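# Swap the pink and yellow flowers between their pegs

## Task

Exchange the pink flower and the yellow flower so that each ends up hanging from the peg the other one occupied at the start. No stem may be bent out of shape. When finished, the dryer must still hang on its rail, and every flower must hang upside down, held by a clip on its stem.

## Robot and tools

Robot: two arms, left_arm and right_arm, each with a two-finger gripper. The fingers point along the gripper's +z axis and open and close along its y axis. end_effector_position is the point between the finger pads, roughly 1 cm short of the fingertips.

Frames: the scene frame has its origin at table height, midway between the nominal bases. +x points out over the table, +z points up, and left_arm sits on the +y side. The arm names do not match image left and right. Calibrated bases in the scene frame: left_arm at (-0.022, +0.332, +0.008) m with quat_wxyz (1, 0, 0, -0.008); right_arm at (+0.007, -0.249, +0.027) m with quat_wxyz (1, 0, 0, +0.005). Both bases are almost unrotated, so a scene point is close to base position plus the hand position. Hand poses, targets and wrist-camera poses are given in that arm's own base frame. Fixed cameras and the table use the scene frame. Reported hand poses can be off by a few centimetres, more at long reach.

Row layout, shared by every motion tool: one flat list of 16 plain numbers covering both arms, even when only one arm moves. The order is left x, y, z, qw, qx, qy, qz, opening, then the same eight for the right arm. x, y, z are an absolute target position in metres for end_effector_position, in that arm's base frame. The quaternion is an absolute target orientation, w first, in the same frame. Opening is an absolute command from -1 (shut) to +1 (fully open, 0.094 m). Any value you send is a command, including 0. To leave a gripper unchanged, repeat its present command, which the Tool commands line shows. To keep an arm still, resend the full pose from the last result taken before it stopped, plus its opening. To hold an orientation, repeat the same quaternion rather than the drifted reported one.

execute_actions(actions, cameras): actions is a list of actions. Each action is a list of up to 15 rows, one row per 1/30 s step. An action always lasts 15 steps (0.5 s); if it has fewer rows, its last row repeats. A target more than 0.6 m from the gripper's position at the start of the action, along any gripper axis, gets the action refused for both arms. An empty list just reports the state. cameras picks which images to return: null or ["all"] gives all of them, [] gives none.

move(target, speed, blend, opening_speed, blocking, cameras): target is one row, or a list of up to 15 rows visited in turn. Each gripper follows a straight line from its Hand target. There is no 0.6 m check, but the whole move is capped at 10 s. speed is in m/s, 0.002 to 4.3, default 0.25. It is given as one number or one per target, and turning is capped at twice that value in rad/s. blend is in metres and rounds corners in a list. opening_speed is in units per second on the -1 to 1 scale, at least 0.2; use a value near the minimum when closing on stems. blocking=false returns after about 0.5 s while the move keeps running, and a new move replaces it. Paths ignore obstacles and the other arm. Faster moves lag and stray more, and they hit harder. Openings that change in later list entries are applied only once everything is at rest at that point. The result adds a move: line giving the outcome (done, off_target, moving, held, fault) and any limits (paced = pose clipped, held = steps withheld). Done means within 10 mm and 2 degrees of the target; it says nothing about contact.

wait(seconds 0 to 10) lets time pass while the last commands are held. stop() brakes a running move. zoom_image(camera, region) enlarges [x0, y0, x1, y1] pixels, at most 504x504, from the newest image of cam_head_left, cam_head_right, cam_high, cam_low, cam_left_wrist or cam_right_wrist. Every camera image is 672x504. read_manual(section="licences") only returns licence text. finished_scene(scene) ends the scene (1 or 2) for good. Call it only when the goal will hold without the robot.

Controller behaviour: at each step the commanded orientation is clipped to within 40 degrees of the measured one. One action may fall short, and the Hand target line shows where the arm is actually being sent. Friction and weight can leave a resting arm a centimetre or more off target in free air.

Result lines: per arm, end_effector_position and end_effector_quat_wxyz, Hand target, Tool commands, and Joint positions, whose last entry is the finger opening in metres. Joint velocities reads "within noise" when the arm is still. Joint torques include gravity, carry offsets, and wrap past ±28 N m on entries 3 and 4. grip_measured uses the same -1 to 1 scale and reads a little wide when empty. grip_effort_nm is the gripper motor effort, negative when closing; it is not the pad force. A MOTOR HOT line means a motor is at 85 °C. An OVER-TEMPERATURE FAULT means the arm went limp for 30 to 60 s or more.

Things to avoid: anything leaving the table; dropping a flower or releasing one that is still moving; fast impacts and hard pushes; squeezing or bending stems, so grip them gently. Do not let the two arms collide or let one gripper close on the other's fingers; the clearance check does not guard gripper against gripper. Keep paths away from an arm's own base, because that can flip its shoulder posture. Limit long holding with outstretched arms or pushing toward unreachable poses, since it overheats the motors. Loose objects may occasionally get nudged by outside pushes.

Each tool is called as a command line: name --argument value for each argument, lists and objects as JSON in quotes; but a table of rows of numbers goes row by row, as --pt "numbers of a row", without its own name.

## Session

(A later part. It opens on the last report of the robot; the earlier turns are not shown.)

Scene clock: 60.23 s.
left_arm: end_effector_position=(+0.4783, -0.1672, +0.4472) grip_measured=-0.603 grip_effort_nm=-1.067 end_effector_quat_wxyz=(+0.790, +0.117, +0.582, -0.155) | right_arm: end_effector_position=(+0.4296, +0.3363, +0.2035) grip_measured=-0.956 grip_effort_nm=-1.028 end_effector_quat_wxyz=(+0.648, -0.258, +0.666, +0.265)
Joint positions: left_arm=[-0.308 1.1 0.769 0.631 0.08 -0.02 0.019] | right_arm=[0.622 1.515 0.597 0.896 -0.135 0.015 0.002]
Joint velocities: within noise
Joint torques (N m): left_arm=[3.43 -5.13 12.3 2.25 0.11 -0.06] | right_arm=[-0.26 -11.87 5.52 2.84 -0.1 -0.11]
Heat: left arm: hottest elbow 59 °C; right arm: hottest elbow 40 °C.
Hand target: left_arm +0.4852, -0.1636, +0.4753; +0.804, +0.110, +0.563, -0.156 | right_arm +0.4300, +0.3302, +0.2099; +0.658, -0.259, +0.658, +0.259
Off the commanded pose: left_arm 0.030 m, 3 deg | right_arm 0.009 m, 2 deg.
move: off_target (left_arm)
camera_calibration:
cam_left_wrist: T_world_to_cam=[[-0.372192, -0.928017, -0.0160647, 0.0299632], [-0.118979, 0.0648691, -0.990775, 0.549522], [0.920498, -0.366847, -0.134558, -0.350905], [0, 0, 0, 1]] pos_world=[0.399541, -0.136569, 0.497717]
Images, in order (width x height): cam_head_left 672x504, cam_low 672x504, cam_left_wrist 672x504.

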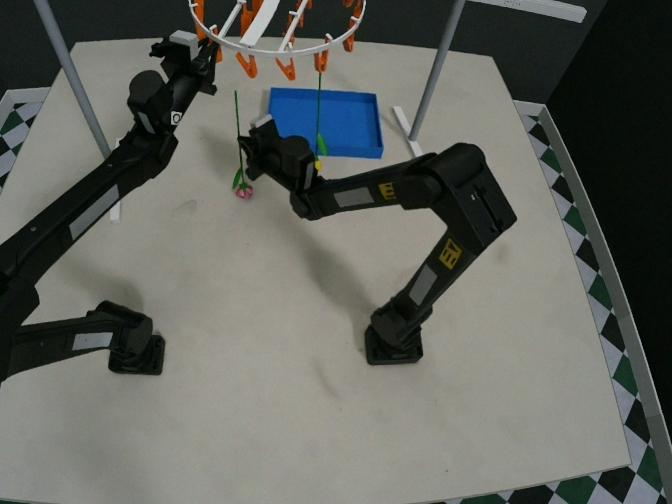

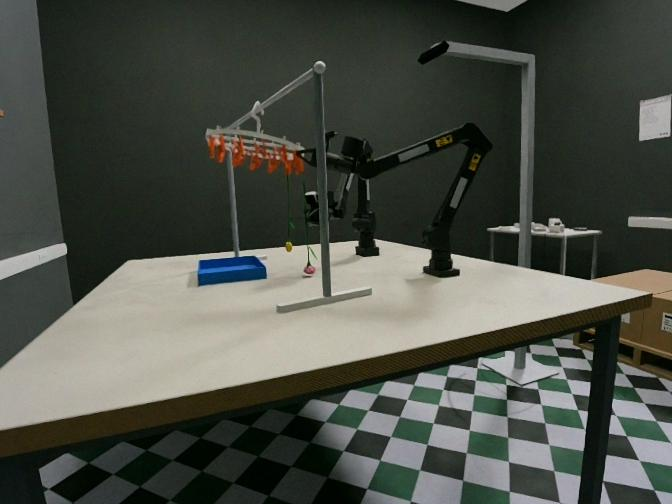

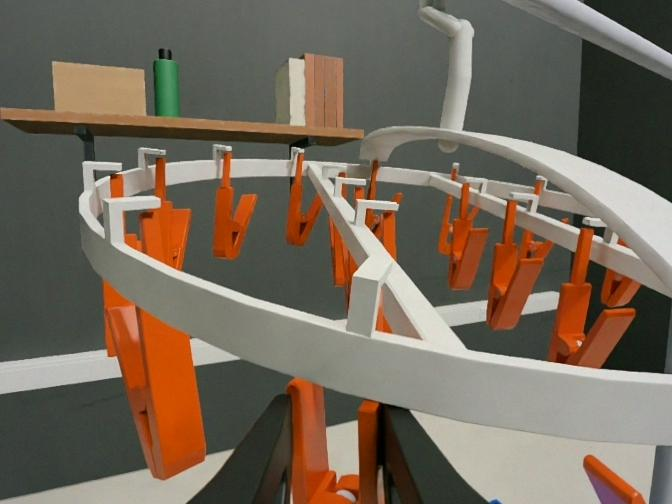

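move --pt "0.487 -0.164 0.476 0.804 0.1095 0.563 -0.156 -0.2 0.38 0.28 0.23 0.658 -0.259 0.658 0.259 -0.97" --pt "0.42 -0.14 0.46 0.804 0.1095 0.563 -0.156 -0.15 0.32 0.23 0.23 0.377 -0.161 0.910 0.067 -0.97" --pt "0.26 -0.06 0.36 0.804 0.1095 0.563 -0.156 -0.15 0.30 0.235 0.20 0 0 1 0 -0.97" --speed '[0.06,0.2,0.3]' --opening_speed 0.4

Scene clock: 74.87 s.
left_arm: end_effector_position=(+0.2616, -0.0627, +0.3572) grip_measured=-0.152 grip_effort_nm=0.051 end_effector_quat_wxyz=(+0.803, +0.114, +0.564, -0.156) | right_arm: end_effector_position=(+0.2848, +0.2269, +0.1833) grip_measured=-0.956 grip_effort_nm=-1.033 end_effector_quat_wxyz=(-0.013, -0.013, +1.000, -0.012)
Joint positions: left_arm=[-0.004 0.177 0.199 0.348 0.363 -0.129 0.04] | right_arm=[0.675 1.338 1.112 -1.38 0.002 0.649 0.002]
Joint velocities: within noise
Joint torques (N m): left_arm=[3.37 1.79 9.11 1.44 0.07 -0.03] | right_arm=[-0.21 -9.05 11.73 -0.09 -0.05 0.17]
Heat: left arm: hottest elbow 60 °C; right arm: hottest elbow 41 °C.
Hand target: left_arm +0.2601, -0.0601, +0.3599; +0.804, +0.109, +0.563, -0.156 | right_arm +0.2993, +0.2345, +0.2000; +0.000, +0.000, +1.000, +0.000
Off the commanded pose: left_arm 0.004 m, 1 deg | right_arm 0.024 m, 3 deg.
move: off_target (right_arm)
camera_calibration:
cam_left_wrist: T_world_to_cam=[[-0.37022, -0.928766, -0.0182123, 0.0450401], [-0.0762419, 0.0499188, -0.995839, 0.417505], [0.92581, -0.367291, -0.0892918, -0.142861], [0, 0, 0, 1]] pos_world=[0.180768, -0.0314812, 0.403832]
cam_right_wrist: T_world_to_cam=[[0.0350361, -0.999241, 0.0170493, 0.212578], [-0.897825, -0.023978, 0.439699, 0.221741], [-0.438956, -0.0307126, -0.897983, 0.383458], [0, 0, 0, 1]] pos_world=[0.359958, 0.22951, 0.243215]

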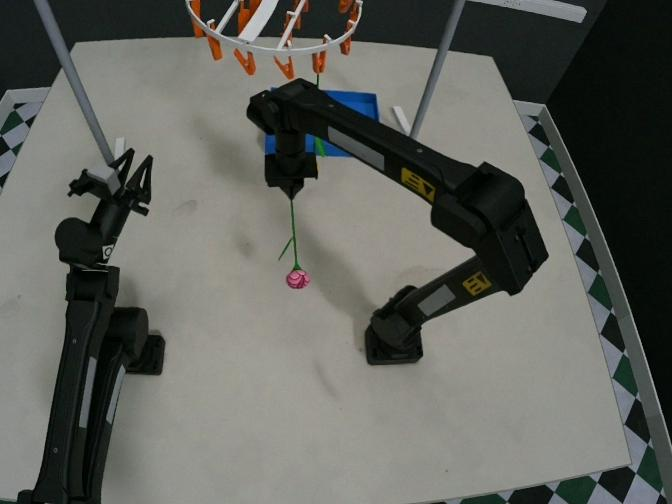

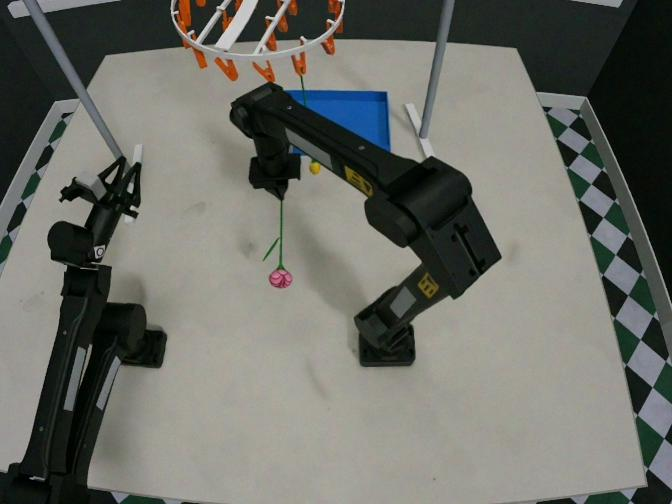

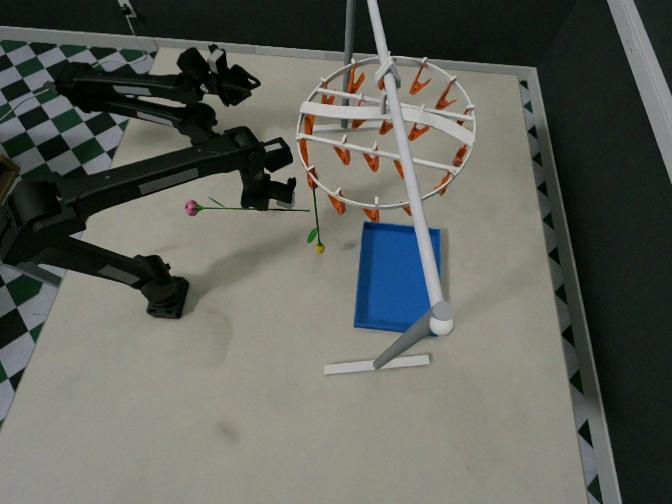

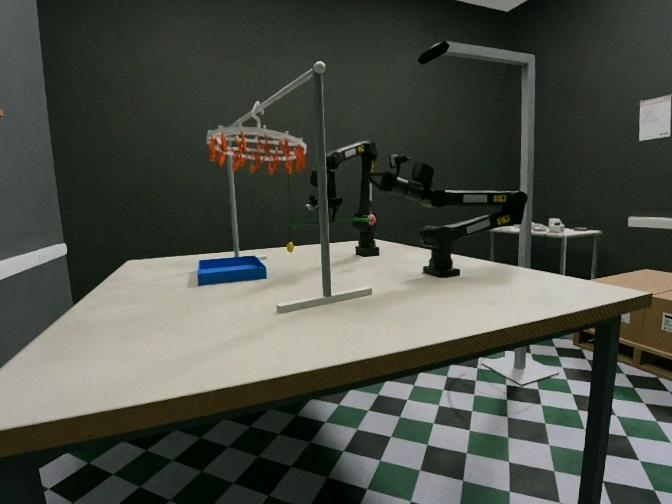

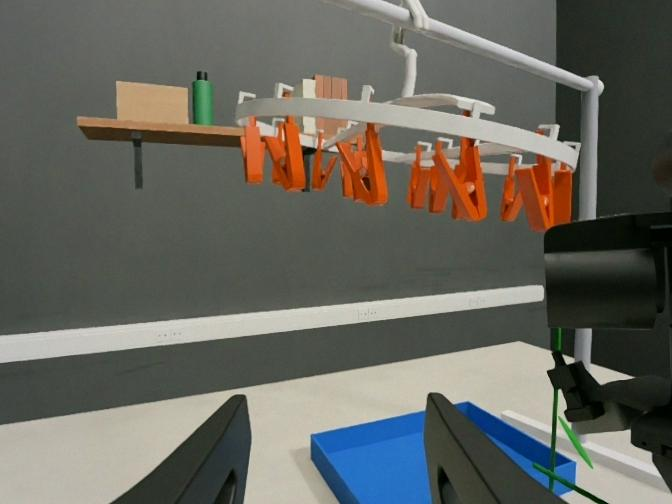

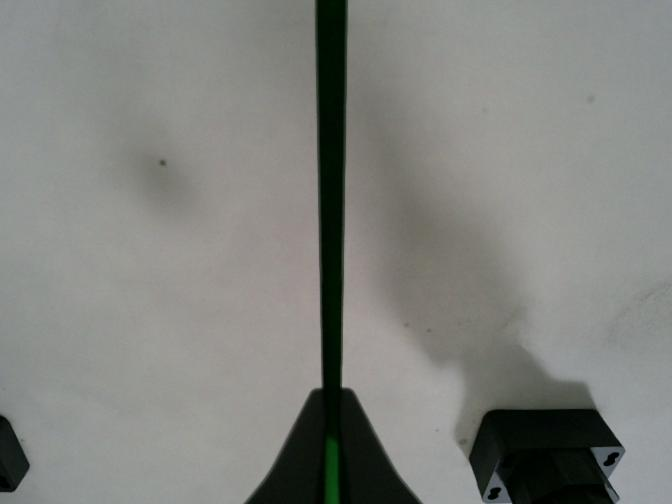

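move --pt "0.26 -0.06 0.36 0.804 0.1095 0.563 -0.156 -0.15 0.285 0.235 0.04 0 0 1 0 -0.97" --pt "0.26 -0.06 0.36 0.804 0.1095 0.563 -0.156 -0.15 0.285 0.235 -0.010 0 0 1 0 -0.97" --speed '[0.12,0.04]' --cameras '["cam_low","cam_right_wrist"]'

zoom_image --camera "cam_low" --region '[270, 180, 410, 300]'

Scene clock: 79.77 s.
left_arm: end_effector_position=(+0.2615, -0.0626, +0.3572) grip_measured=-0.152 grip_effort_nm=0.056 end_effector_quat_wxyz=(+0.803, +0.114, +0.564, -0.156) | right_arm: end_effector_position=(+0.2901, +0.2338, -0.0027) grip_measured=-0.956 grip_effort_nm=-1.038 end_effector_quat_wxyz=(+0.004, -0.003, +1.000, +0.003)
Joint positions: left_arm=[-0.004 0.177 0.199 0.348 0.364 -0.13 0.04] | right_arm=[0.68 1.585 0.818 -0.794 0.001 0.675 0.002]
Joint velocities: within noise
Joint torques (N m): left_arm=[3.43 1.73 9.13 1.42 0.07 -0.06] | right_arm=[1.32 -10.29 5.07 0.8 -0.02 0.19]
Heat: left arm: hottest elbow 58 °C; right arm: hottest elbow 41 °C.
Hand target: left_arm +0.2601, -0.0601, +0.3598; +0.804, +0.109, +0.563, -0.156 | right_arm +0.2850, +0.2348, -0.0098; +0.000, +0.000, +1.000, +0.000
Off the commanded pose: left_arm 0.004 m, 1 deg | right_arm 0.009 m, 1 deg.
move: done
camera_calibration:
cam_right_wrist: T_world_to_cam=[[0.0139641, -0.999843, -0.0109194, 0.228575], [-0.913129, -0.0172013, 0.407308, 0.311227], [-0.407432, 0.00428315, -0.913226, 0.201651], [0, 0, 0, 1]] pos_world=[0.363158, 0.233029, 0.0598834]
Images, in order (width x height): cam_low 672x504, cam_right_wrist 672x504.

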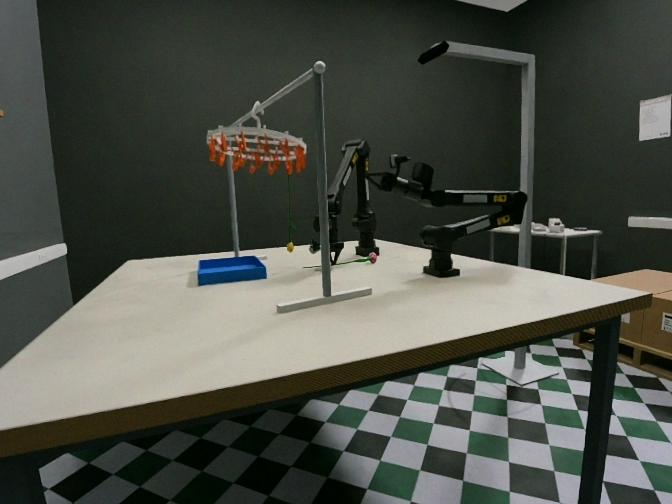

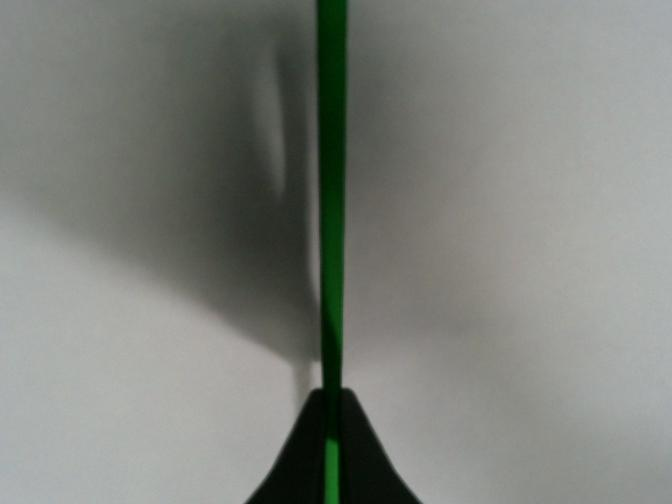

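Scaled by 3.600 from the camera's 672x504 image, which has a finer 960x720 frame.

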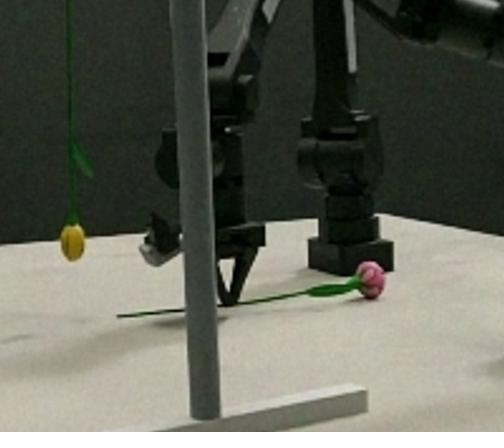

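move --pt "0.26 -0.06 0.36 0.804 0.1095 0.563 -0.156 -0.15 0.285 0.235 -0.020 0 0 1 0 -0.97" --pt "0.26 -0.06 0.36 0.804 0.1095 0.563 -0.156 -0.15 0.285 0.235 -0.020 0 0 1 0 -0.4" --speed 0.03 --opening_speed 0.4 --cameras '["cam_low","cam_right_wrist"]'

zoom_image --camera "cam_low" --region '[270, 180, 410, 300]'

Scene clock: 84.40 s.
left_arm: end_effector_position=(+0.2615, -0.0626, +0.3572) grip_measured=-0.152 grip_effort_nm=0.051 end_effector_quat_wxyz=(+0.803, +0.114, +0.564, -0.156) | right_arm: end_effector_position=(+0.2909, +0.2347, -0.0123) grip_measured=-0.402 grip_effort_nm=0.081 end_effector_quat_wxyz=(+0.006, -0.003, +1.000, +0.004)
Joint positions: left_arm=[-0.004 0.177 0.199 0.348 0.364 -0.131 0.04] | right_arm=[0.68 1.606 0.81 -0.76 0.001 0.675 0.028]
Joint velocities: within noise
Joint torques (N m): left_arm=[3.43 1.73 9.13 1.42 0.06 -0.06] | right_arm=[1.38 -10.17 4.89 0.75 0 0.18]
Heat: left arm: hottest elbow 57 °C; right arm: hottest elbow 41 °C.
Hand target: left_arm +0.2601, -0.0600, +0.3598; +0.804, +0.109, +0.563, -0.156 | right_arm +0.2849, +0.2349, -0.0198; +0.000, +0.000, +1.000, +0.000
Off the commanded pose: left_arm 0.004 m, 1 deg | right_arm 0.010 m, 1 deg.
move: done
camera_calibration:
cam_right_wrist: T_world_to_cam=[[0.0143101, -0.999802, -0.0138612, 0.229179], [-0.914372, -0.0186946, 0.404444, 0.316565], [-0.404623, 0.0068866, -0.914458, 0.191738], [0, 0, 0, 1]] pos_world=[0.36376, 0.233731, 0.0504801]
Images, in order (width x height): cam_low 672x504, cam_right_wrist 672x504.

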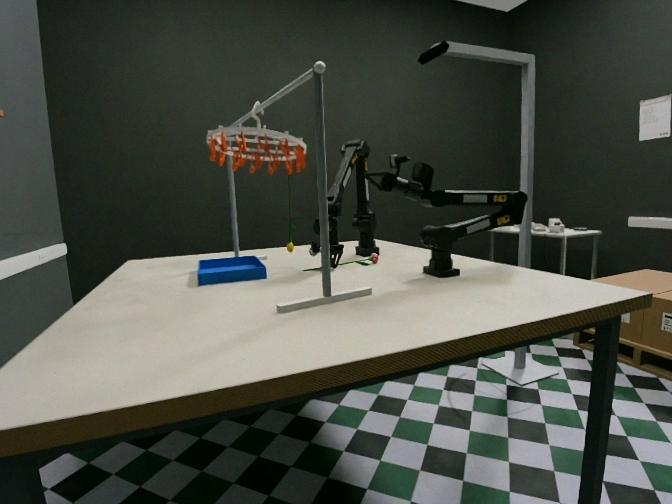

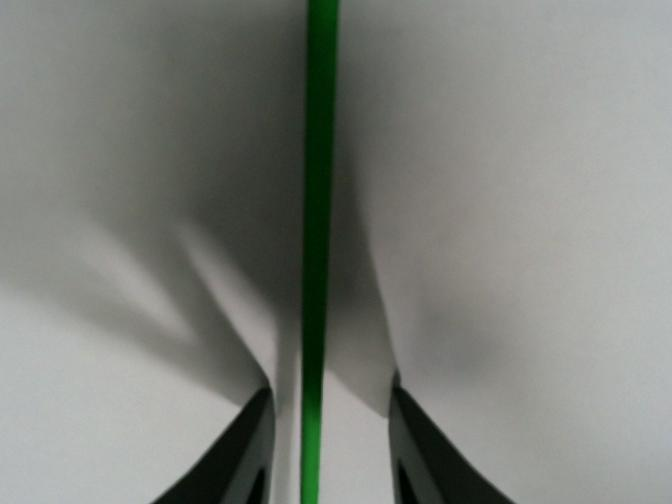

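Scaled by 3.600 from the camera's 672x504 image, which has a finer 960x720 frame.

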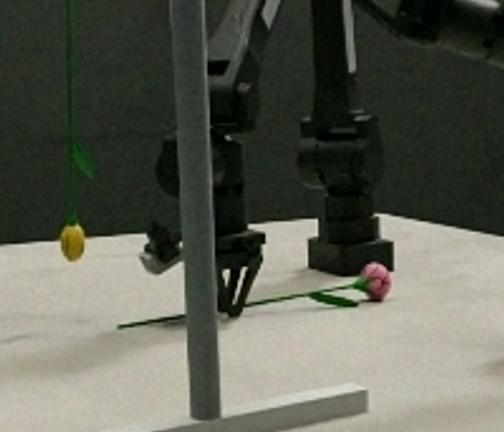

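move --pt "0.26 -0.06 0.36 0.804 0.1095 0.563 -0.156 -0.15 0.27 0.20 0.14 0 0 1 0 -0.3" --pt "0.26 -0.09 0.32 0.77 0.16 0.60 -0.2 -0.15 0.26 0.08 0.30 0.71 -0.23 0.60 0.27 -0.1" --pt "0.34 -0.25 0.29 0.662 0.2476 0.662 -0.2476 -0.2 0.36 0.078 0.40 0.757 -0.22 0.53 0.314 -0.05" --speed '[0.15,0.35,0.3]' --cameras '["cam_right_wrist","cam_left_wrist","cam_high"]'

zoom_image --camera "cam_right_wrist" --region '[240, 150, 440, 330]'

Scene clock: 96.20 s.
left_arm: end_effector_position=(+0.3288, -0.2374, +0.2540) grip_measured=-0.198 grip_effort_nm=-0.125 end_effector_quat_wxyz=(+0.637, +0.246, +0.689, -0.242) | right_arm: end_effector_position=(+0.3529, +0.0752, +0.3706) grip_measured=-0.052 grip_effort_nm=0.071 end_effector_quat_wxyz=(+0.744, -0.209, +0.551, +0.314)
Joint positions: left_arm=[-0.564 0.877 0.346 0.46 0.143 -0.01 0.038] | right_arm=[-0.158 0.892 0.389 0.989 -0.859 0.417 0.045]
Joint velocities: within noise
Joint torques (N m): left_arm=[1.79 -1.73 12.22 3.11 -0.07 0.17] | right_arm=[1.44 -0.67 12.16 2.06 0.32 0.18]
Heat: left arm: hottest elbow 56 °C; right arm: hottest elbow 40 °C.
Hand target: left_arm +0.3376, -0.2481, +0.2899; +0.662, +0.247, +0.662, -0.248 | right_arm +0.3581, +0.0777, +0.3994; +0.757, -0.220, +0.530, +0.314
Off the commanded pose: left_arm 0.040 m, 4 deg | right_arm 0.030 m, 3 deg.
move: off_target (left_arm, right_arm); target 3's new opening was sent with left_arm's hand 0.040 m and 4 deg from that target
camera_calibration:
cam_left_wrist: T_world_to_cam=[[-0.645213, -0.763978, 0.00612448, 0.0291202], [-0.373365, 0.308309, -0.874954, 0.456906], [0.666558, -0.566818, -0.484168, -0.140339], [0, 0, 0, 1]] pos_world=[0.282926, -0.198168, 0.331645]
cam_right_wrist: T_world_to_cam=[[0.699695, -0.713992, -0.0253281, -0.184917], [-0.102041, -0.0647841, -0.992668, 0.449941], [0.707117, 0.69715, -0.118186, -0.171263], [0, 0, 0, 1]] pos_world=[0.296401, 0.0165154, 0.421718]
Images, in order (width x height): cam_high 672x504, cam_left_wrist 672x504, cam_right_wrist 672x504.

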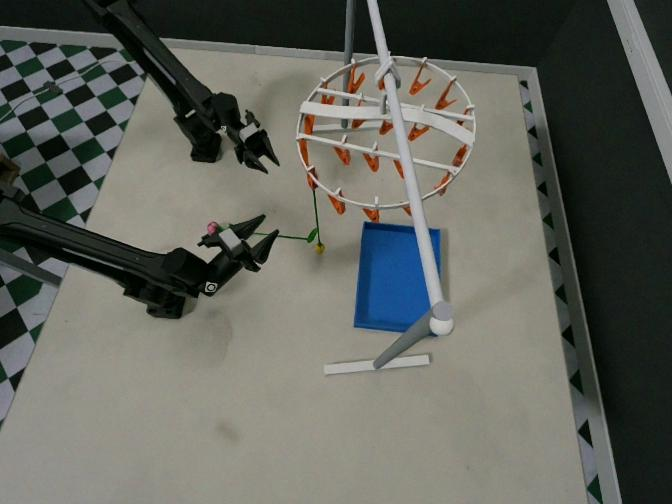

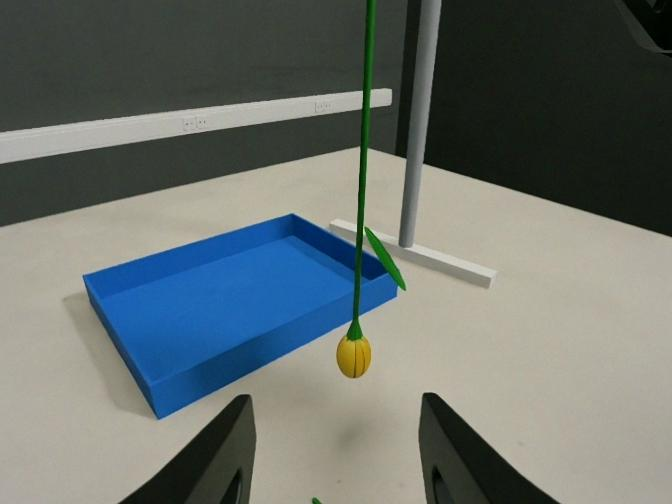

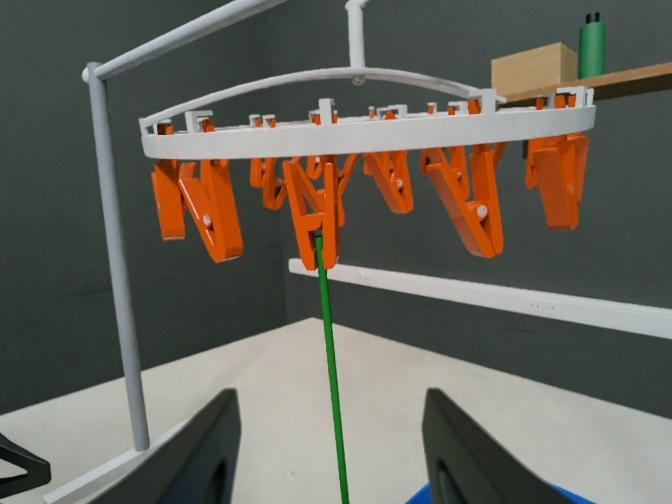

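Scaled by 2.520 from the camera's 672x504 image, which has a finer 960x720 frame.

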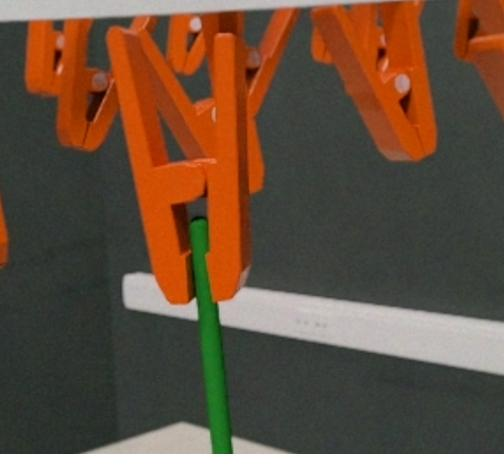

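move --target '[0.415,-0.315,0.295,0.662,0.2476,0.662,-0.2476,-0.2,0.400,0.134,0.461,0.757,-0.22,0.53,0.314,-0.05]' --speed 0.08 --cameras '["cam_right_wrist","cam_left_wrist"]'

Scene clock: 100.67 s.
left_arm: end_effector_position=(+0.4037, -0.3002, +0.2640) grip_measured=-0.198 grip_effort_nm=-0.125 end_effector_quat_wxyz=(+0.639, +0.247, +0.687, -0.242) | right_arm: end_effector_position=(+0.3940, +0.1292, +0.4326) grip_measured=-0.051 grip_effort_nm=0.076 end_effector_quat_wxyz=(+0.744, -0.208, +0.548, +0.320)
Joint positions: left_arm=[-0.603 1.211 0.57 0.574 0.103 -0.01 0.038] | right_arm=[0.058 0.924 0.593 0.74 -0.668 0.307 0.045]
Joint velocities: within noise
Joint torques (N m): left_arm=[1.73 -5.95 11.56 3.15 -0.07 0.16] | right_arm=[1.44 -2.49 12.96 1.22 0.27 -0.12]
Heat: left arm: hottest elbow 56 °C; right arm: hottest elbow 41 °C.
Hand target: left_arm +0.4129, -0.3134, +0.2949; +0.662, +0.247, +0.662, -0.248 | right_arm +0.3983, +0.1333, +0.4602; +0.757, -0.219, +0.530, +0.314
Off the commanded pose: left_arm 0.036 m, 4 deg | right_arm 0.029 m, 3 deg.
move: off_target (left_arm, right_arm)
camera_calibration:
cam_left_wrist: T_world_to_cam=[[-0.645035, -0.764149, 0.00247967, 0.0302982], [-0.368552, 0.308257, -0.87701, 0.51146], [0.669402, -0.566616, -0.480465, -0.223007], [0, 0, 0, 1]] pos_world=[0.357325, -0.260868, 0.341334]
cam_right_wrist: T_world_to_cam=[[0.706681, -0.706796, -0.0322851, -0.174268], [-0.100515, -0.0551219, -0.993407, 0.517642], [0.700356, 0.705267, -0.109997, -0.232627], [0, 0, 0, 1]] pos_world=[0.338104, 0.0694258, 0.483015]
Images, in order (width x height): cam_left_wrist 672x504, cam_right_wrist 672x504.

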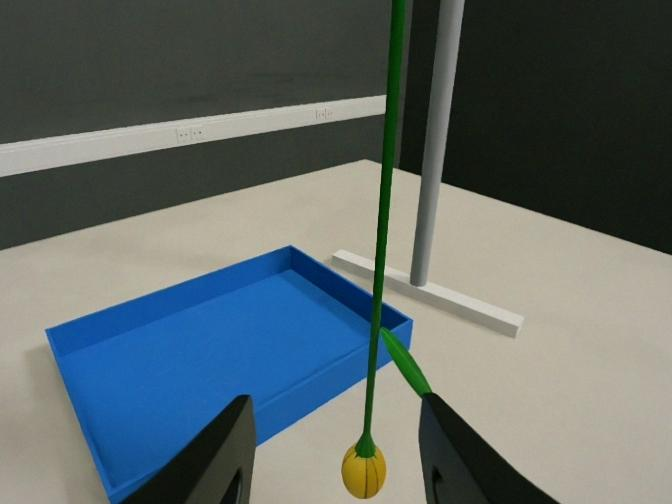

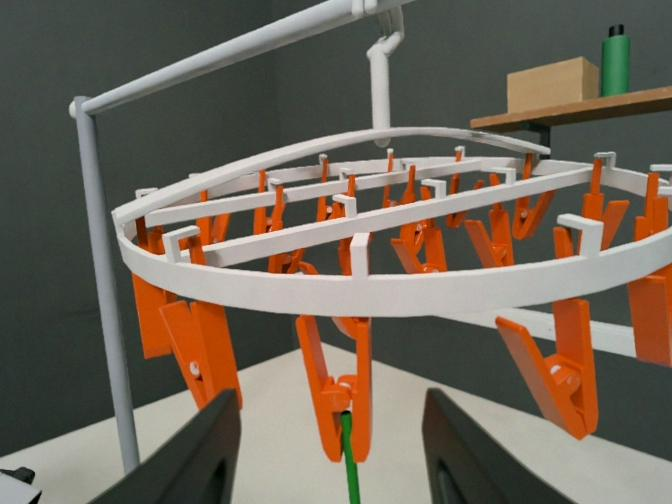

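move --target '[0.462,-0.372,0.300,0.662,0.2476,0.662,-0.2476,-0.2,0.449,0.180,0.461,0.757,-0.22,0.53,0.314,-0.05]' --speed 0.05 --cameras '["cam_right_wrist","cam_left_wrist"]'

Scene clock: 106.33 s.
left_arm: end_effector_position=(+0.4516, -0.3560, +0.2716) grip_measured=-0.198 grip_effort_nm=-0.120 end_effector_quat_wxyz=(+0.641, +0.248, +0.685, -0.241) | right_arm: end_effector_position=(+0.4431, +0.1739, +0.4291) grip_measured=-0.051 grip_effort_nm=0.076 end_effector_quat_wxyz=(+0.738, -0.208, +0.557, +0.320)
Joint positions: left_arm=[-0.65 1.398 0.757 0.58 0.057 -0.01 0.038] | right_arm=[0.184 1.09 0.702 0.74 -0.554 0.243 0.045]
Joint velocities: within noise
Joint torques (N m): left_arm=[1.67 -7.88 11.56 2.92 -0.06 0.16] | right_arm=[1.55 -5.19 12.72 2.26 0.2 -0.1]
Heat: left arm: hottest elbow 56 °C; right arm: hottest elbow 42 °C.
Hand target: left_arm +0.4601, -0.3704, +0.3002; +0.662, +0.247, +0.662, -0.248 | right_arm +0.4469, +0.1792, +0.4602; +0.757, -0.219, +0.530, +0.314
Off the commanded pose: left_arm 0.034 m, 4 deg | right_arm 0.033 m, 4 deg.
move: off_target (left_arm, right_arm)
camera_calibration:
cam_left_wrist: T_world_to_cam=[[-0.645431, -0.763818, -0.000893716, 0.0196573], [-0.362813, 0.307608, -0.879627, 0.550904], [0.67215, -0.567415, -0.475663, -0.285891], [0, 0, 0, 1]] pos_world=[0.404724, -0.316667, 0.34862]
cam_right_wrist: T_world_to_cam=[[0.706294, -0.706806, -0.0396766, -0.174077], [-0.119704, -0.0640015, -0.990745, 0.530528], [0.697725, 0.704506, -0.129811, -0.289015], [0, 0, 0, 1]] pos_world=[0.388108, 0.114528, 0.481193]
Images, in order (width x height): cam_left_wrist 672x504, cam_right_wrist 672x504.

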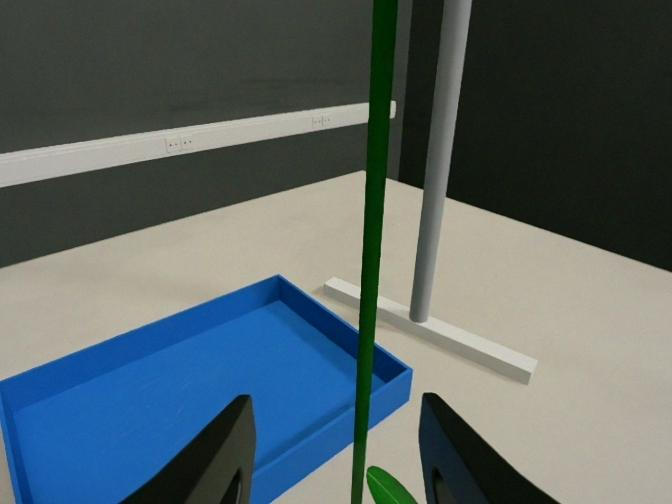

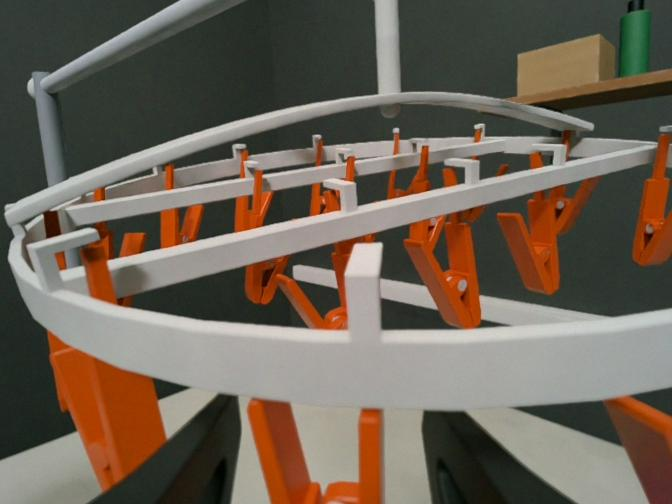

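move --target '[0.490,-0.406,0.320,0.662,0.2476,0.662,-0.2476,-0.2,0.447,0.182,0.454,0.757,-0.22,0.53,0.314,-0.45]' --speed 0.05 --opening_speed 0.25 --cameras '["cam_right_wrist","cam_left_wrist"]'

Scene clock: 111.03 s.
left_arm: end_effector_position=(+0.4814, -0.3902, +0.2979) grip_measured=-0.198 grip_effort_nm=-0.120 end_effector_quat_wxyz=(+0.651, +0.245, +0.676, -0.244) | right_arm: end_effector_position=(+0.4427, +0.1763, +0.4308) grip_measured=-0.445 grip_effort_nm=-0.217 end_effector_quat_wxyz=(+0.742, -0.210, +0.552, +0.319)
Joint positions: left_arm=[-0.67 1.475 0.9 0.541 0.036 -0.01 0.038] | right_arm=[0.191 1.094 0.703 0.755 -0.548 0.238 0.026]
Joint velocities: within noise
Joint torques (N m): left_arm=[1.73 -9.29 11.97 1.77 -0.07 0.16] | right_arm=[1.38 -5.01 11.71 2.37 0.21 -0.14]
Heat: left arm: hottest elbow 57 °C; right arm: hottest elbow 43 °C.
Hand target: left_arm +0.4885, -0.4047, +0.3201; +0.662, +0.247, +0.662, -0.248 | right_arm +0.4458, +0.1816, +0.4536; +0.757, -0.220, +0.530, +0.314
Off the commanded pose: left_arm 0.029 m, 2 deg | right_arm 0.024 m, 3 deg.
move: off_target (left_arm, right_arm)
camera_calibration:
cam_left_wrist: T_world_to_cam=[[-0.645414, -0.763827, -0.00303367, 0.0133977], [-0.34304, 0.293404, -0.892322, 0.584141], [0.68247, -0.574876, -0.45139, -0.327914], [0, 0, 0, 1]] pos_world=[0.432822, -0.349665, 0.373265]
cam_right_wrist: T_world_to_cam=[[0.706307, -0.707247, -0.0305375, -0.175929], [-0.105821, -0.0628311, -0.992398, 0.526647], [0.699952, 0.704169, -0.11922, -0.295756], [0, 0, 0, 1]] pos_world=[0.387005, 0.116927, 0.482011]
Images, in order (width x height): cam_left_wrist 672x504, cam_right_wrist 672x504.

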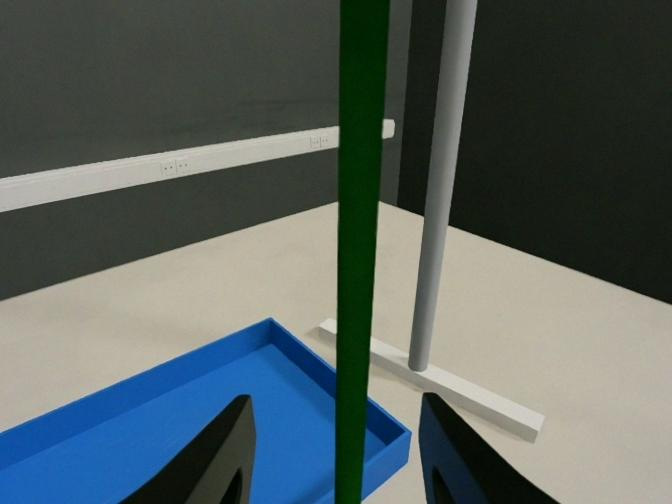

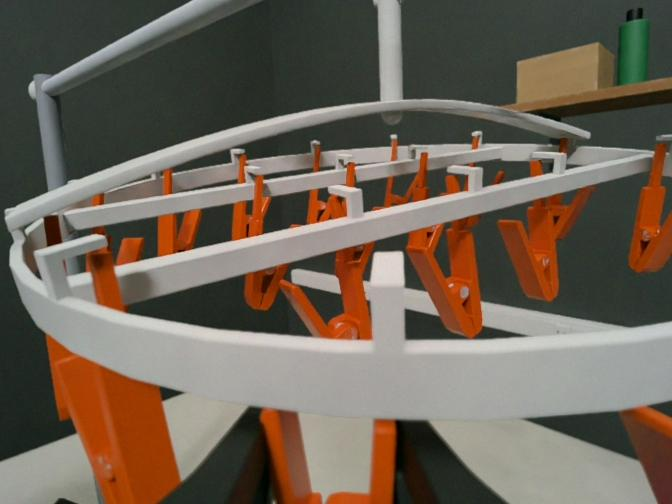

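move --target '[0.472,-0.393,0.286,0.662,0.2476,0.662,-0.2476,-0.2,0.447,0.182,0.454,0.757,-0.22,0.53,0.314,-0.45]' --speed 0.05 --cameras '["cam_left_wrist"]'

Scene clock: 115.50 s.
left_arm: end_effector_position=(+0.4745, -0.3861, +0.2872) grip_measured=-0.198 grip_effort_nm=-0.120 end_effector_quat_wxyz=(+0.658, +0.243, +0.668, -0.246) | right_arm: end_effector_position=(+0.4427, +0.1763, +0.4308) grip_measured=-0.446 grip_effort_nm=-0.212 end_effector_quat_wxyz=(+0.742, -0.210, +0.551, +0.319)
Joint positions: left_arm=[-0.673 1.482 0.857 0.613 0.034 -0.009 0.038] | right_arm=[0.191 1.095 0.703 0.756 -0.548 0.238 0.026]
Joint velocities: within noise
Joint torques (N m): left_arm=[1.55 -9.23 7.72 3.04 -0.07 0.16] | right_arm=[1.08 -5.36 11.69 2.37 0.2 -0.12]
Heat: left arm: hottest elbow 57 °C; right arm: hottest elbow 43 °C.
Hand target: left_arm +0.4720, -0.3929, +0.2860; +0.662, +0.248, +0.662, -0.248 | right_arm +0.4459, +0.1816, +0.4535; +0.757, -0.220, +0.530, +0.314
Off the commanded pose: left_arm 0.007 m, 1 deg | right_arm 0.024 m, 3 deg.
move: off_target (right_arm)
camera_calibration:
cam_left_wrist: T_world_to_cam=[[-0.64536, -0.763867, -0.00415769, 0.0124744], [-0.327192, 0.281341, -0.902104, 0.561647], [0.690258, -0.580822, -0.431498, -0.337417], [0, 0, 0, 1]] pos_world=[0.424721, -0.344465, 0.361121]
Images, in order (width x height): cam_left_wrist 672x504.

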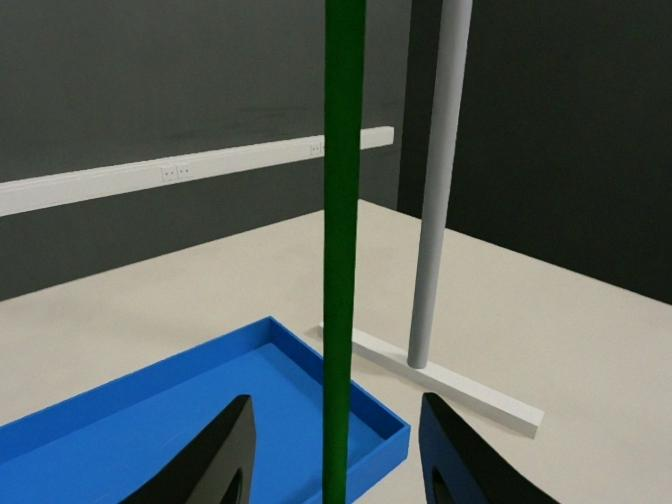

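move --target '[0.464,-0.386,0.275,0.662,0.2476,0.662,-0.2476,-0.2,0.447,0.182,0.454,0.757,-0.22,0.53,0.314,-0.45]' --speed 0.05 --cameras '["cam_left_wrist"]'

move --target '[0.464,-0.386,0.275,0.662,0.2476,0.662,-0.2476,-0.97,0.447,0.182,0.454,0.757,-0.22,0.53,0.314,-0.45]' --opening_speed 0.3 --cameras '["cam_left_wrist"]'

move --target '[0.464,-0.386,0.275,0.662,0.2476,0.662,-0.2476,-0.97,0.447,0.182,0.454,0.757,-0.22,0.53,0.314,-0.75]' --opening_speed 0.25 --cameras '["cam_right_wrist"]'

Scene clock: 119.10 s.
left_arm: end_effector_position=(+0.4670, -0.3803, +0.2736) grip_measured=-0.198 grip_effort_nm=-0.115 end_effector_quat_wxyz=(+0.657, +0.243, +0.670, -0.246) | right_arm: end_effector_position=(+0.4427, +0.1763, +0.4308) grip_measured=-0.446 grip_effort_nm=-0.212 end_effector_quat_wxyz=(+0.742, -0.210, +0.551, +0.319)
Joint positions: left_arm=[-0.673 1.482 0.816 0.65 0.034 -0.009 0.038] | right_arm=[0.191 1.095 0.703 0.756 -0.548 0.238 0.026]
Joint velocities: within noise
Joint torques (N m): left_arm=[1.79 -9.47 7.45 3.14 -0.03 0.16] | right_arm=[1.55 -4.95 11.7 2.29 0.21 -0.12]
Heat: left arm: hottest elbow 56 °C; right arm: hottest elbow 43 °C.
Hand target: left_arm +0.4640, -0.3859, +0.2750; +0.662, +0.248, +0.662, -0.248 | right_arm +0.4459, +0.1816, +0.4535; +0.757, -0.220, +0.530, +0.314
Off the commanded pose: left_arm 0.007 m, 1 deg | right_arm 0.024 m, 3 deg.
move: off_target (right_arm)
camera_calibration:
cam_left_wrist: T_world_to_cam=[[-0.645314, -0.763907, -0.00399621, 0.0118968], [-0.330175, 0.283627, -0.9003, 0.547084], [0.688879, -0.579657, -0.435251, -0.332585], [0, 0, 0, 1]] pos_world=[0.417421, -0.338865, 0.34783]
Images, in order (width x height): cam_left_wrist 672x504.

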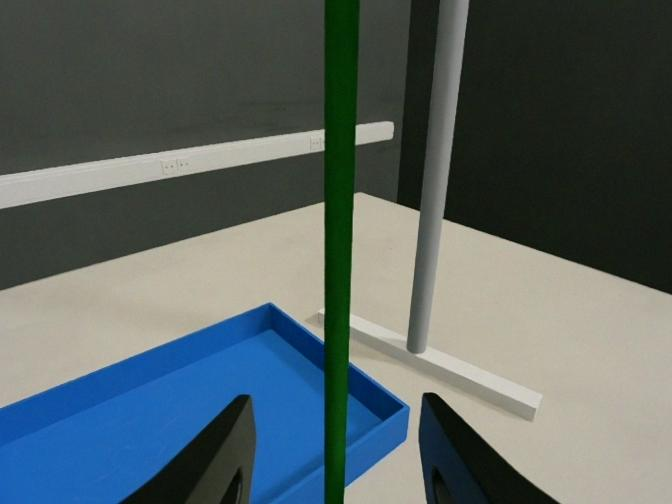

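Scene clock: 122.03 s.
left_arm: end_effector_position=(+0.4670, -0.3803, +0.2736) grip_measured=-0.954 grip_effort_nm=-1.023 end_effector_quat_wxyz=(+0.657, +0.243, +0.670, -0.246) | right_arm: end_effector_position=(+0.4427, +0.1763, +0.4308) grip_measured=-0.446 grip_effort_nm=-0.212 end_effector_quat_wxyz=(+0.742, -0.210, +0.551, +0.319)
Joint positions: left_arm=[-0.673 1.482 0.816 0.65 0.034 -0.009 0.002] | right_arm=[0.191 1.095 0.703 0.756 -0.548 0.238 0.026]
Joint velocities: within noise
Joint torques (N m): left_arm=[1.73 -9.41 7.45 3.1 -0.03 0.15] | right_arm=[1.55 -5.07 11.69 2.3 0.21 -0.11]
Heat: left arm: hottest elbow 56 °C; right arm: hottest elbow 44 °C.
Hand target: left_arm +0.4640, -0.3859, +0.2750; +0.662, +0.248, +0.662, -0.248 | right_arm +0.4458, +0.1815, +0.4535; +0.757, -0.220, +0.530, +0.314
Off the commanded pose: left_arm 0.007 m, 1 deg | right_arm 0.024 m, 3 deg.
move: off_target (right_arm)
camera_calibration:
cam_left_wrist: T_world_to_cam=[[-0.645333, -0.763889, -0.00438018, 0.0119675], [-0.32994, 0.283895, -0.900302, 0.547106], [0.688974, -0.579549, -0.435244, -0.332649], [0, 0, 0, 1]] pos_world=[0.417421, -0.338965, 0.347829]
Images, in order (width x height): cam_left_wrist 672x504.

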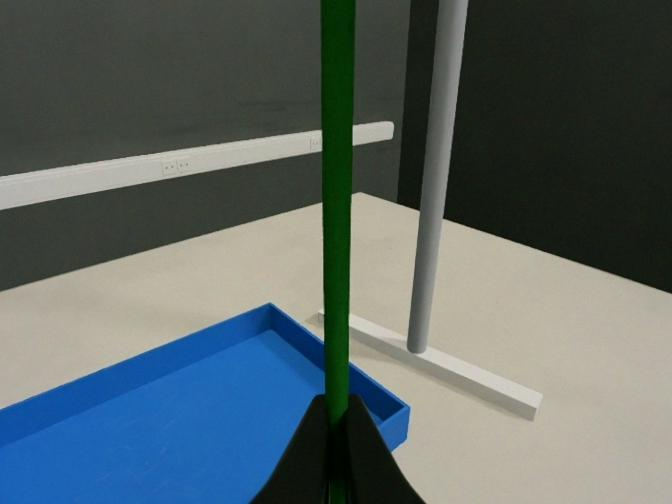

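Scene clock: 123.43 s.
left_arm: end_effector_position=(+0.4670, -0.3803, +0.2736) grip_measured=-0.956 grip_effort_nm=-1.067 end_effector_quat_wxyz=(+0.657, +0.243, +0.670, -0.246) | right_arm: end_effector_position=(+0.4428, +0.1761, +0.4311) grip_measured=-0.573 grip_effort_nm=-1.028 end_effector_quat_wxyz=(+0.743, -0.210, +0.551, +0.318)
Joint positions: left_arm=[-0.673 1.482 0.816 0.65 0.034 -0.009 0.002] | right_arm=[0.191 1.095 0.703 0.757 -0.546 0.238 0.02]
Joint velocities: within noise
Joint torques (N m): left_arm=[1.73 -9.47 7.46 3.11 -0.04 0.15] | right_arm=[1.38 -5.36 11.74 2.3 0.17 -0.11]
Heat: left arm: hottest elbow 55 °C; right arm: hottest elbow 44 °C.
Hand target: left_arm +0.4640, -0.3859, +0.2750; +0.662, +0.248, +0.662, -0.248 | right_arm +0.4459, +0.1815, +0.4536; +0.757, -0.220, +0.530, +0.314
Off the commanded pose: left_arm 0.007 m, 1 deg | right_arm 0.024 m, 3 deg.
move: off_target (right_arm)
camera_calibration:
cam_right_wrist: T_world_to_cam=[[0.705469, -0.708137, -0.0292466, -0.176118], [-0.103945, -0.0625575, -0.992614, 0.526177], [0.701077, 0.703299, -0.117739, -0.296637], [0, 0, 0, 1]] pos_world=[0.386904, 0.116825, 0.482214]
Images, in order (width x height): cam_right_wrist 672x504.

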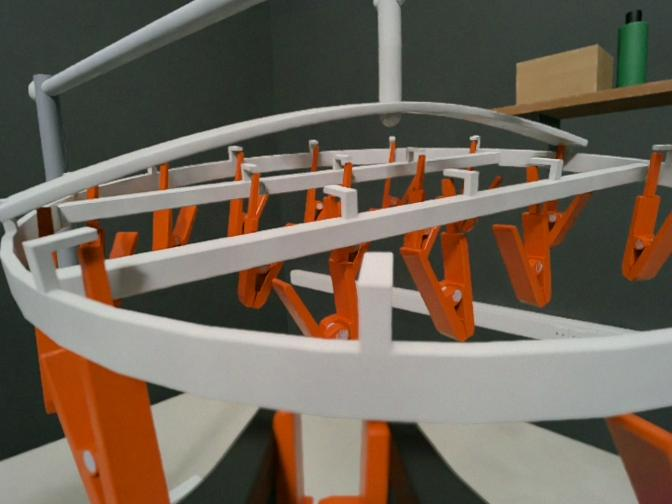

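move --target '[0.464,-0.386,0.275,0.662,0.2476,0.662,-0.2476,-0.97,0.447,0.182,0.454,0.757,-0.22,0.53,0.314,-0.4]' --opening_speed 0.25 --cameras '["cam_right_wrist"]'

move --pt "0.464 -0.386 0.275 0.662 0.2476 0.662 -0.2476 -0.3 0.447 0.182 0.454 0.757 -0.22 0.53 0.314 -0.4" --pt "0.474 -0.394 0.332 0.662 0.2476 0.662 -0.2476 -0.3 0.447 0.182 0.454 0.757 -0.22 0.53 0.314 -0.4" --opening_speed 0.4 --speed 0.05 --cameras '["cam_left_wrist"]'

Scene clock: 138.67 s.
left_arm: end_effector_position=(+0.4670, -0.3803, +0.2736) grip_measured=-0.956 grip_effort_nm=-1.062 end_effector_quat_wxyz=(+0.657, +0.243, +0.670, -0.246) | right_arm: end_effector_position=(+0.4428, +0.1761, +0.4311) grip_measured=-0.402 grip_effort_nm=0.081 end_effector_quat_wxyz=(+0.743, -0.210, +0.551, +0.318)
Joint positions: left_arm=[-0.673 1.482 0.816 0.65 0.034 -0.009 0.002] | right_arm=[0.191 1.095 0.703 0.757 -0.546 0.237 0.028]
Joint velocities: within noise
Joint torques (N m): left_arm=[1.79 -9.41 7.45 3.1 -0.03 0.15] | right_arm=[1.49 -5.3 11.73 2.28 0.16 -0.11]
Heat: left arm: hottest elbow 53 °C; right arm: hottest elbow 45 °C.
Hand target: left_arm +0.4640, -0.3859, +0.2750; +0.662, +0.248, +0.662, -0.248 | right_arm +0.4459, +0.1815, +0.4536; +0.757, -0.220, +0.530, +0.314
Off the commanded pose: left_arm 0.007 m, 1 deg | right_arm 0.024 m, 3 deg.
move: off_target (right_arm)
camera_calibration:
cam_right_wrist: T_world_to_cam=[[0.705408, -0.708213, -0.0288779, -0.176263], [-0.103695, -0.0628091, -0.992624, 0.526115], [0.701176, 0.703199, -0.117744, -0.296662], [0, 0, 0, 1]] pos_world=[0.386904, 0.116825, 0.482214]
Images, in order (width x height): cam_right_wrist 672x504.

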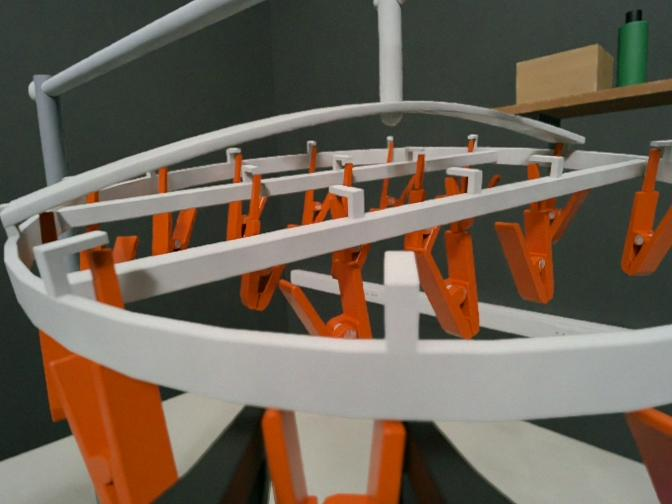

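Scene clock: 142.40 s.
left_arm: end_effector_position=(+0.4691, -0.3820, +0.2917) grip_measured=-0.302 grip_effort_nm=0.051 end_effector_quat_wxyz=(+0.641, +0.249, +0.686, -0.240) | right_arm: end_effector_position=(+0.4428, +0.1761, +0.4311) grip_measured=-0.401 grip_effort_nm=0.071 end_effector_quat_wxyz=(+0.743, -0.210, +0.551, +0.318)
Joint positions: left_arm=[-0.673 1.437 0.863 0.51 0.034 -0.009 0.033] | right_arm=[0.191 1.095 0.703 0.757 -0.546 0.237 0.028]
Joint velocities: within noise
Joint torques (N m): left_arm=[1.79 -11.05 11.92 1.76 -0.02 0.15] | right_arm=[1.32 -5.13 11.73 2.29 0.17 -0.1]
Heat: left arm: hottest elbow 53 °C; right arm: hottest elbow 45 °C.
Hand target: left_arm +0.4720, -0.3922, +0.3321; +0.662, +0.247, +0.662, -0.248 | right_arm +0.4459, +0.1815, +0.4536; +0.757, -0.220, +0.530, +0.314
Off the commanded pose: left_arm 0.042 m, 4 deg | right_arm 0.024 m, 3 deg.
move: off_target (left_arm, right_arm)
camera_calibration:
cam_left_wrist: T_world_to_cam=[[-0.645493, -0.76376, -0.00305268, 0.011865], [-0.363134, 0.310415, -0.878508, 0.583893], [0.671917, -0.565962, -0.477718, -0.301576], [0, 0, 0, 1]] pos_world=[0.422324, -0.342867, 0.368923]
Images, in order (width x height): cam_left_wrist 672x504.

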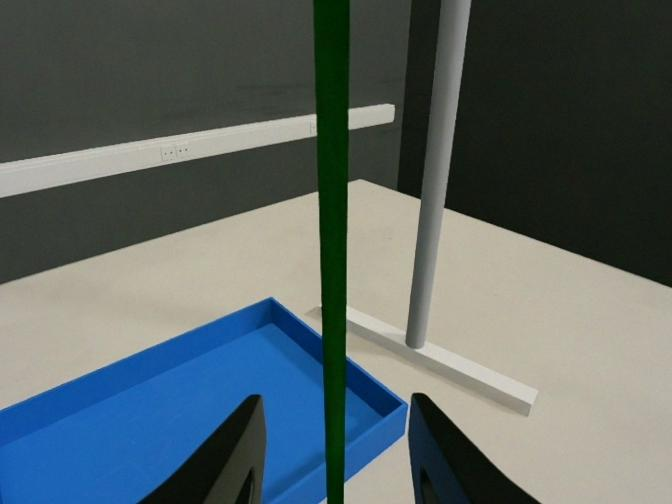

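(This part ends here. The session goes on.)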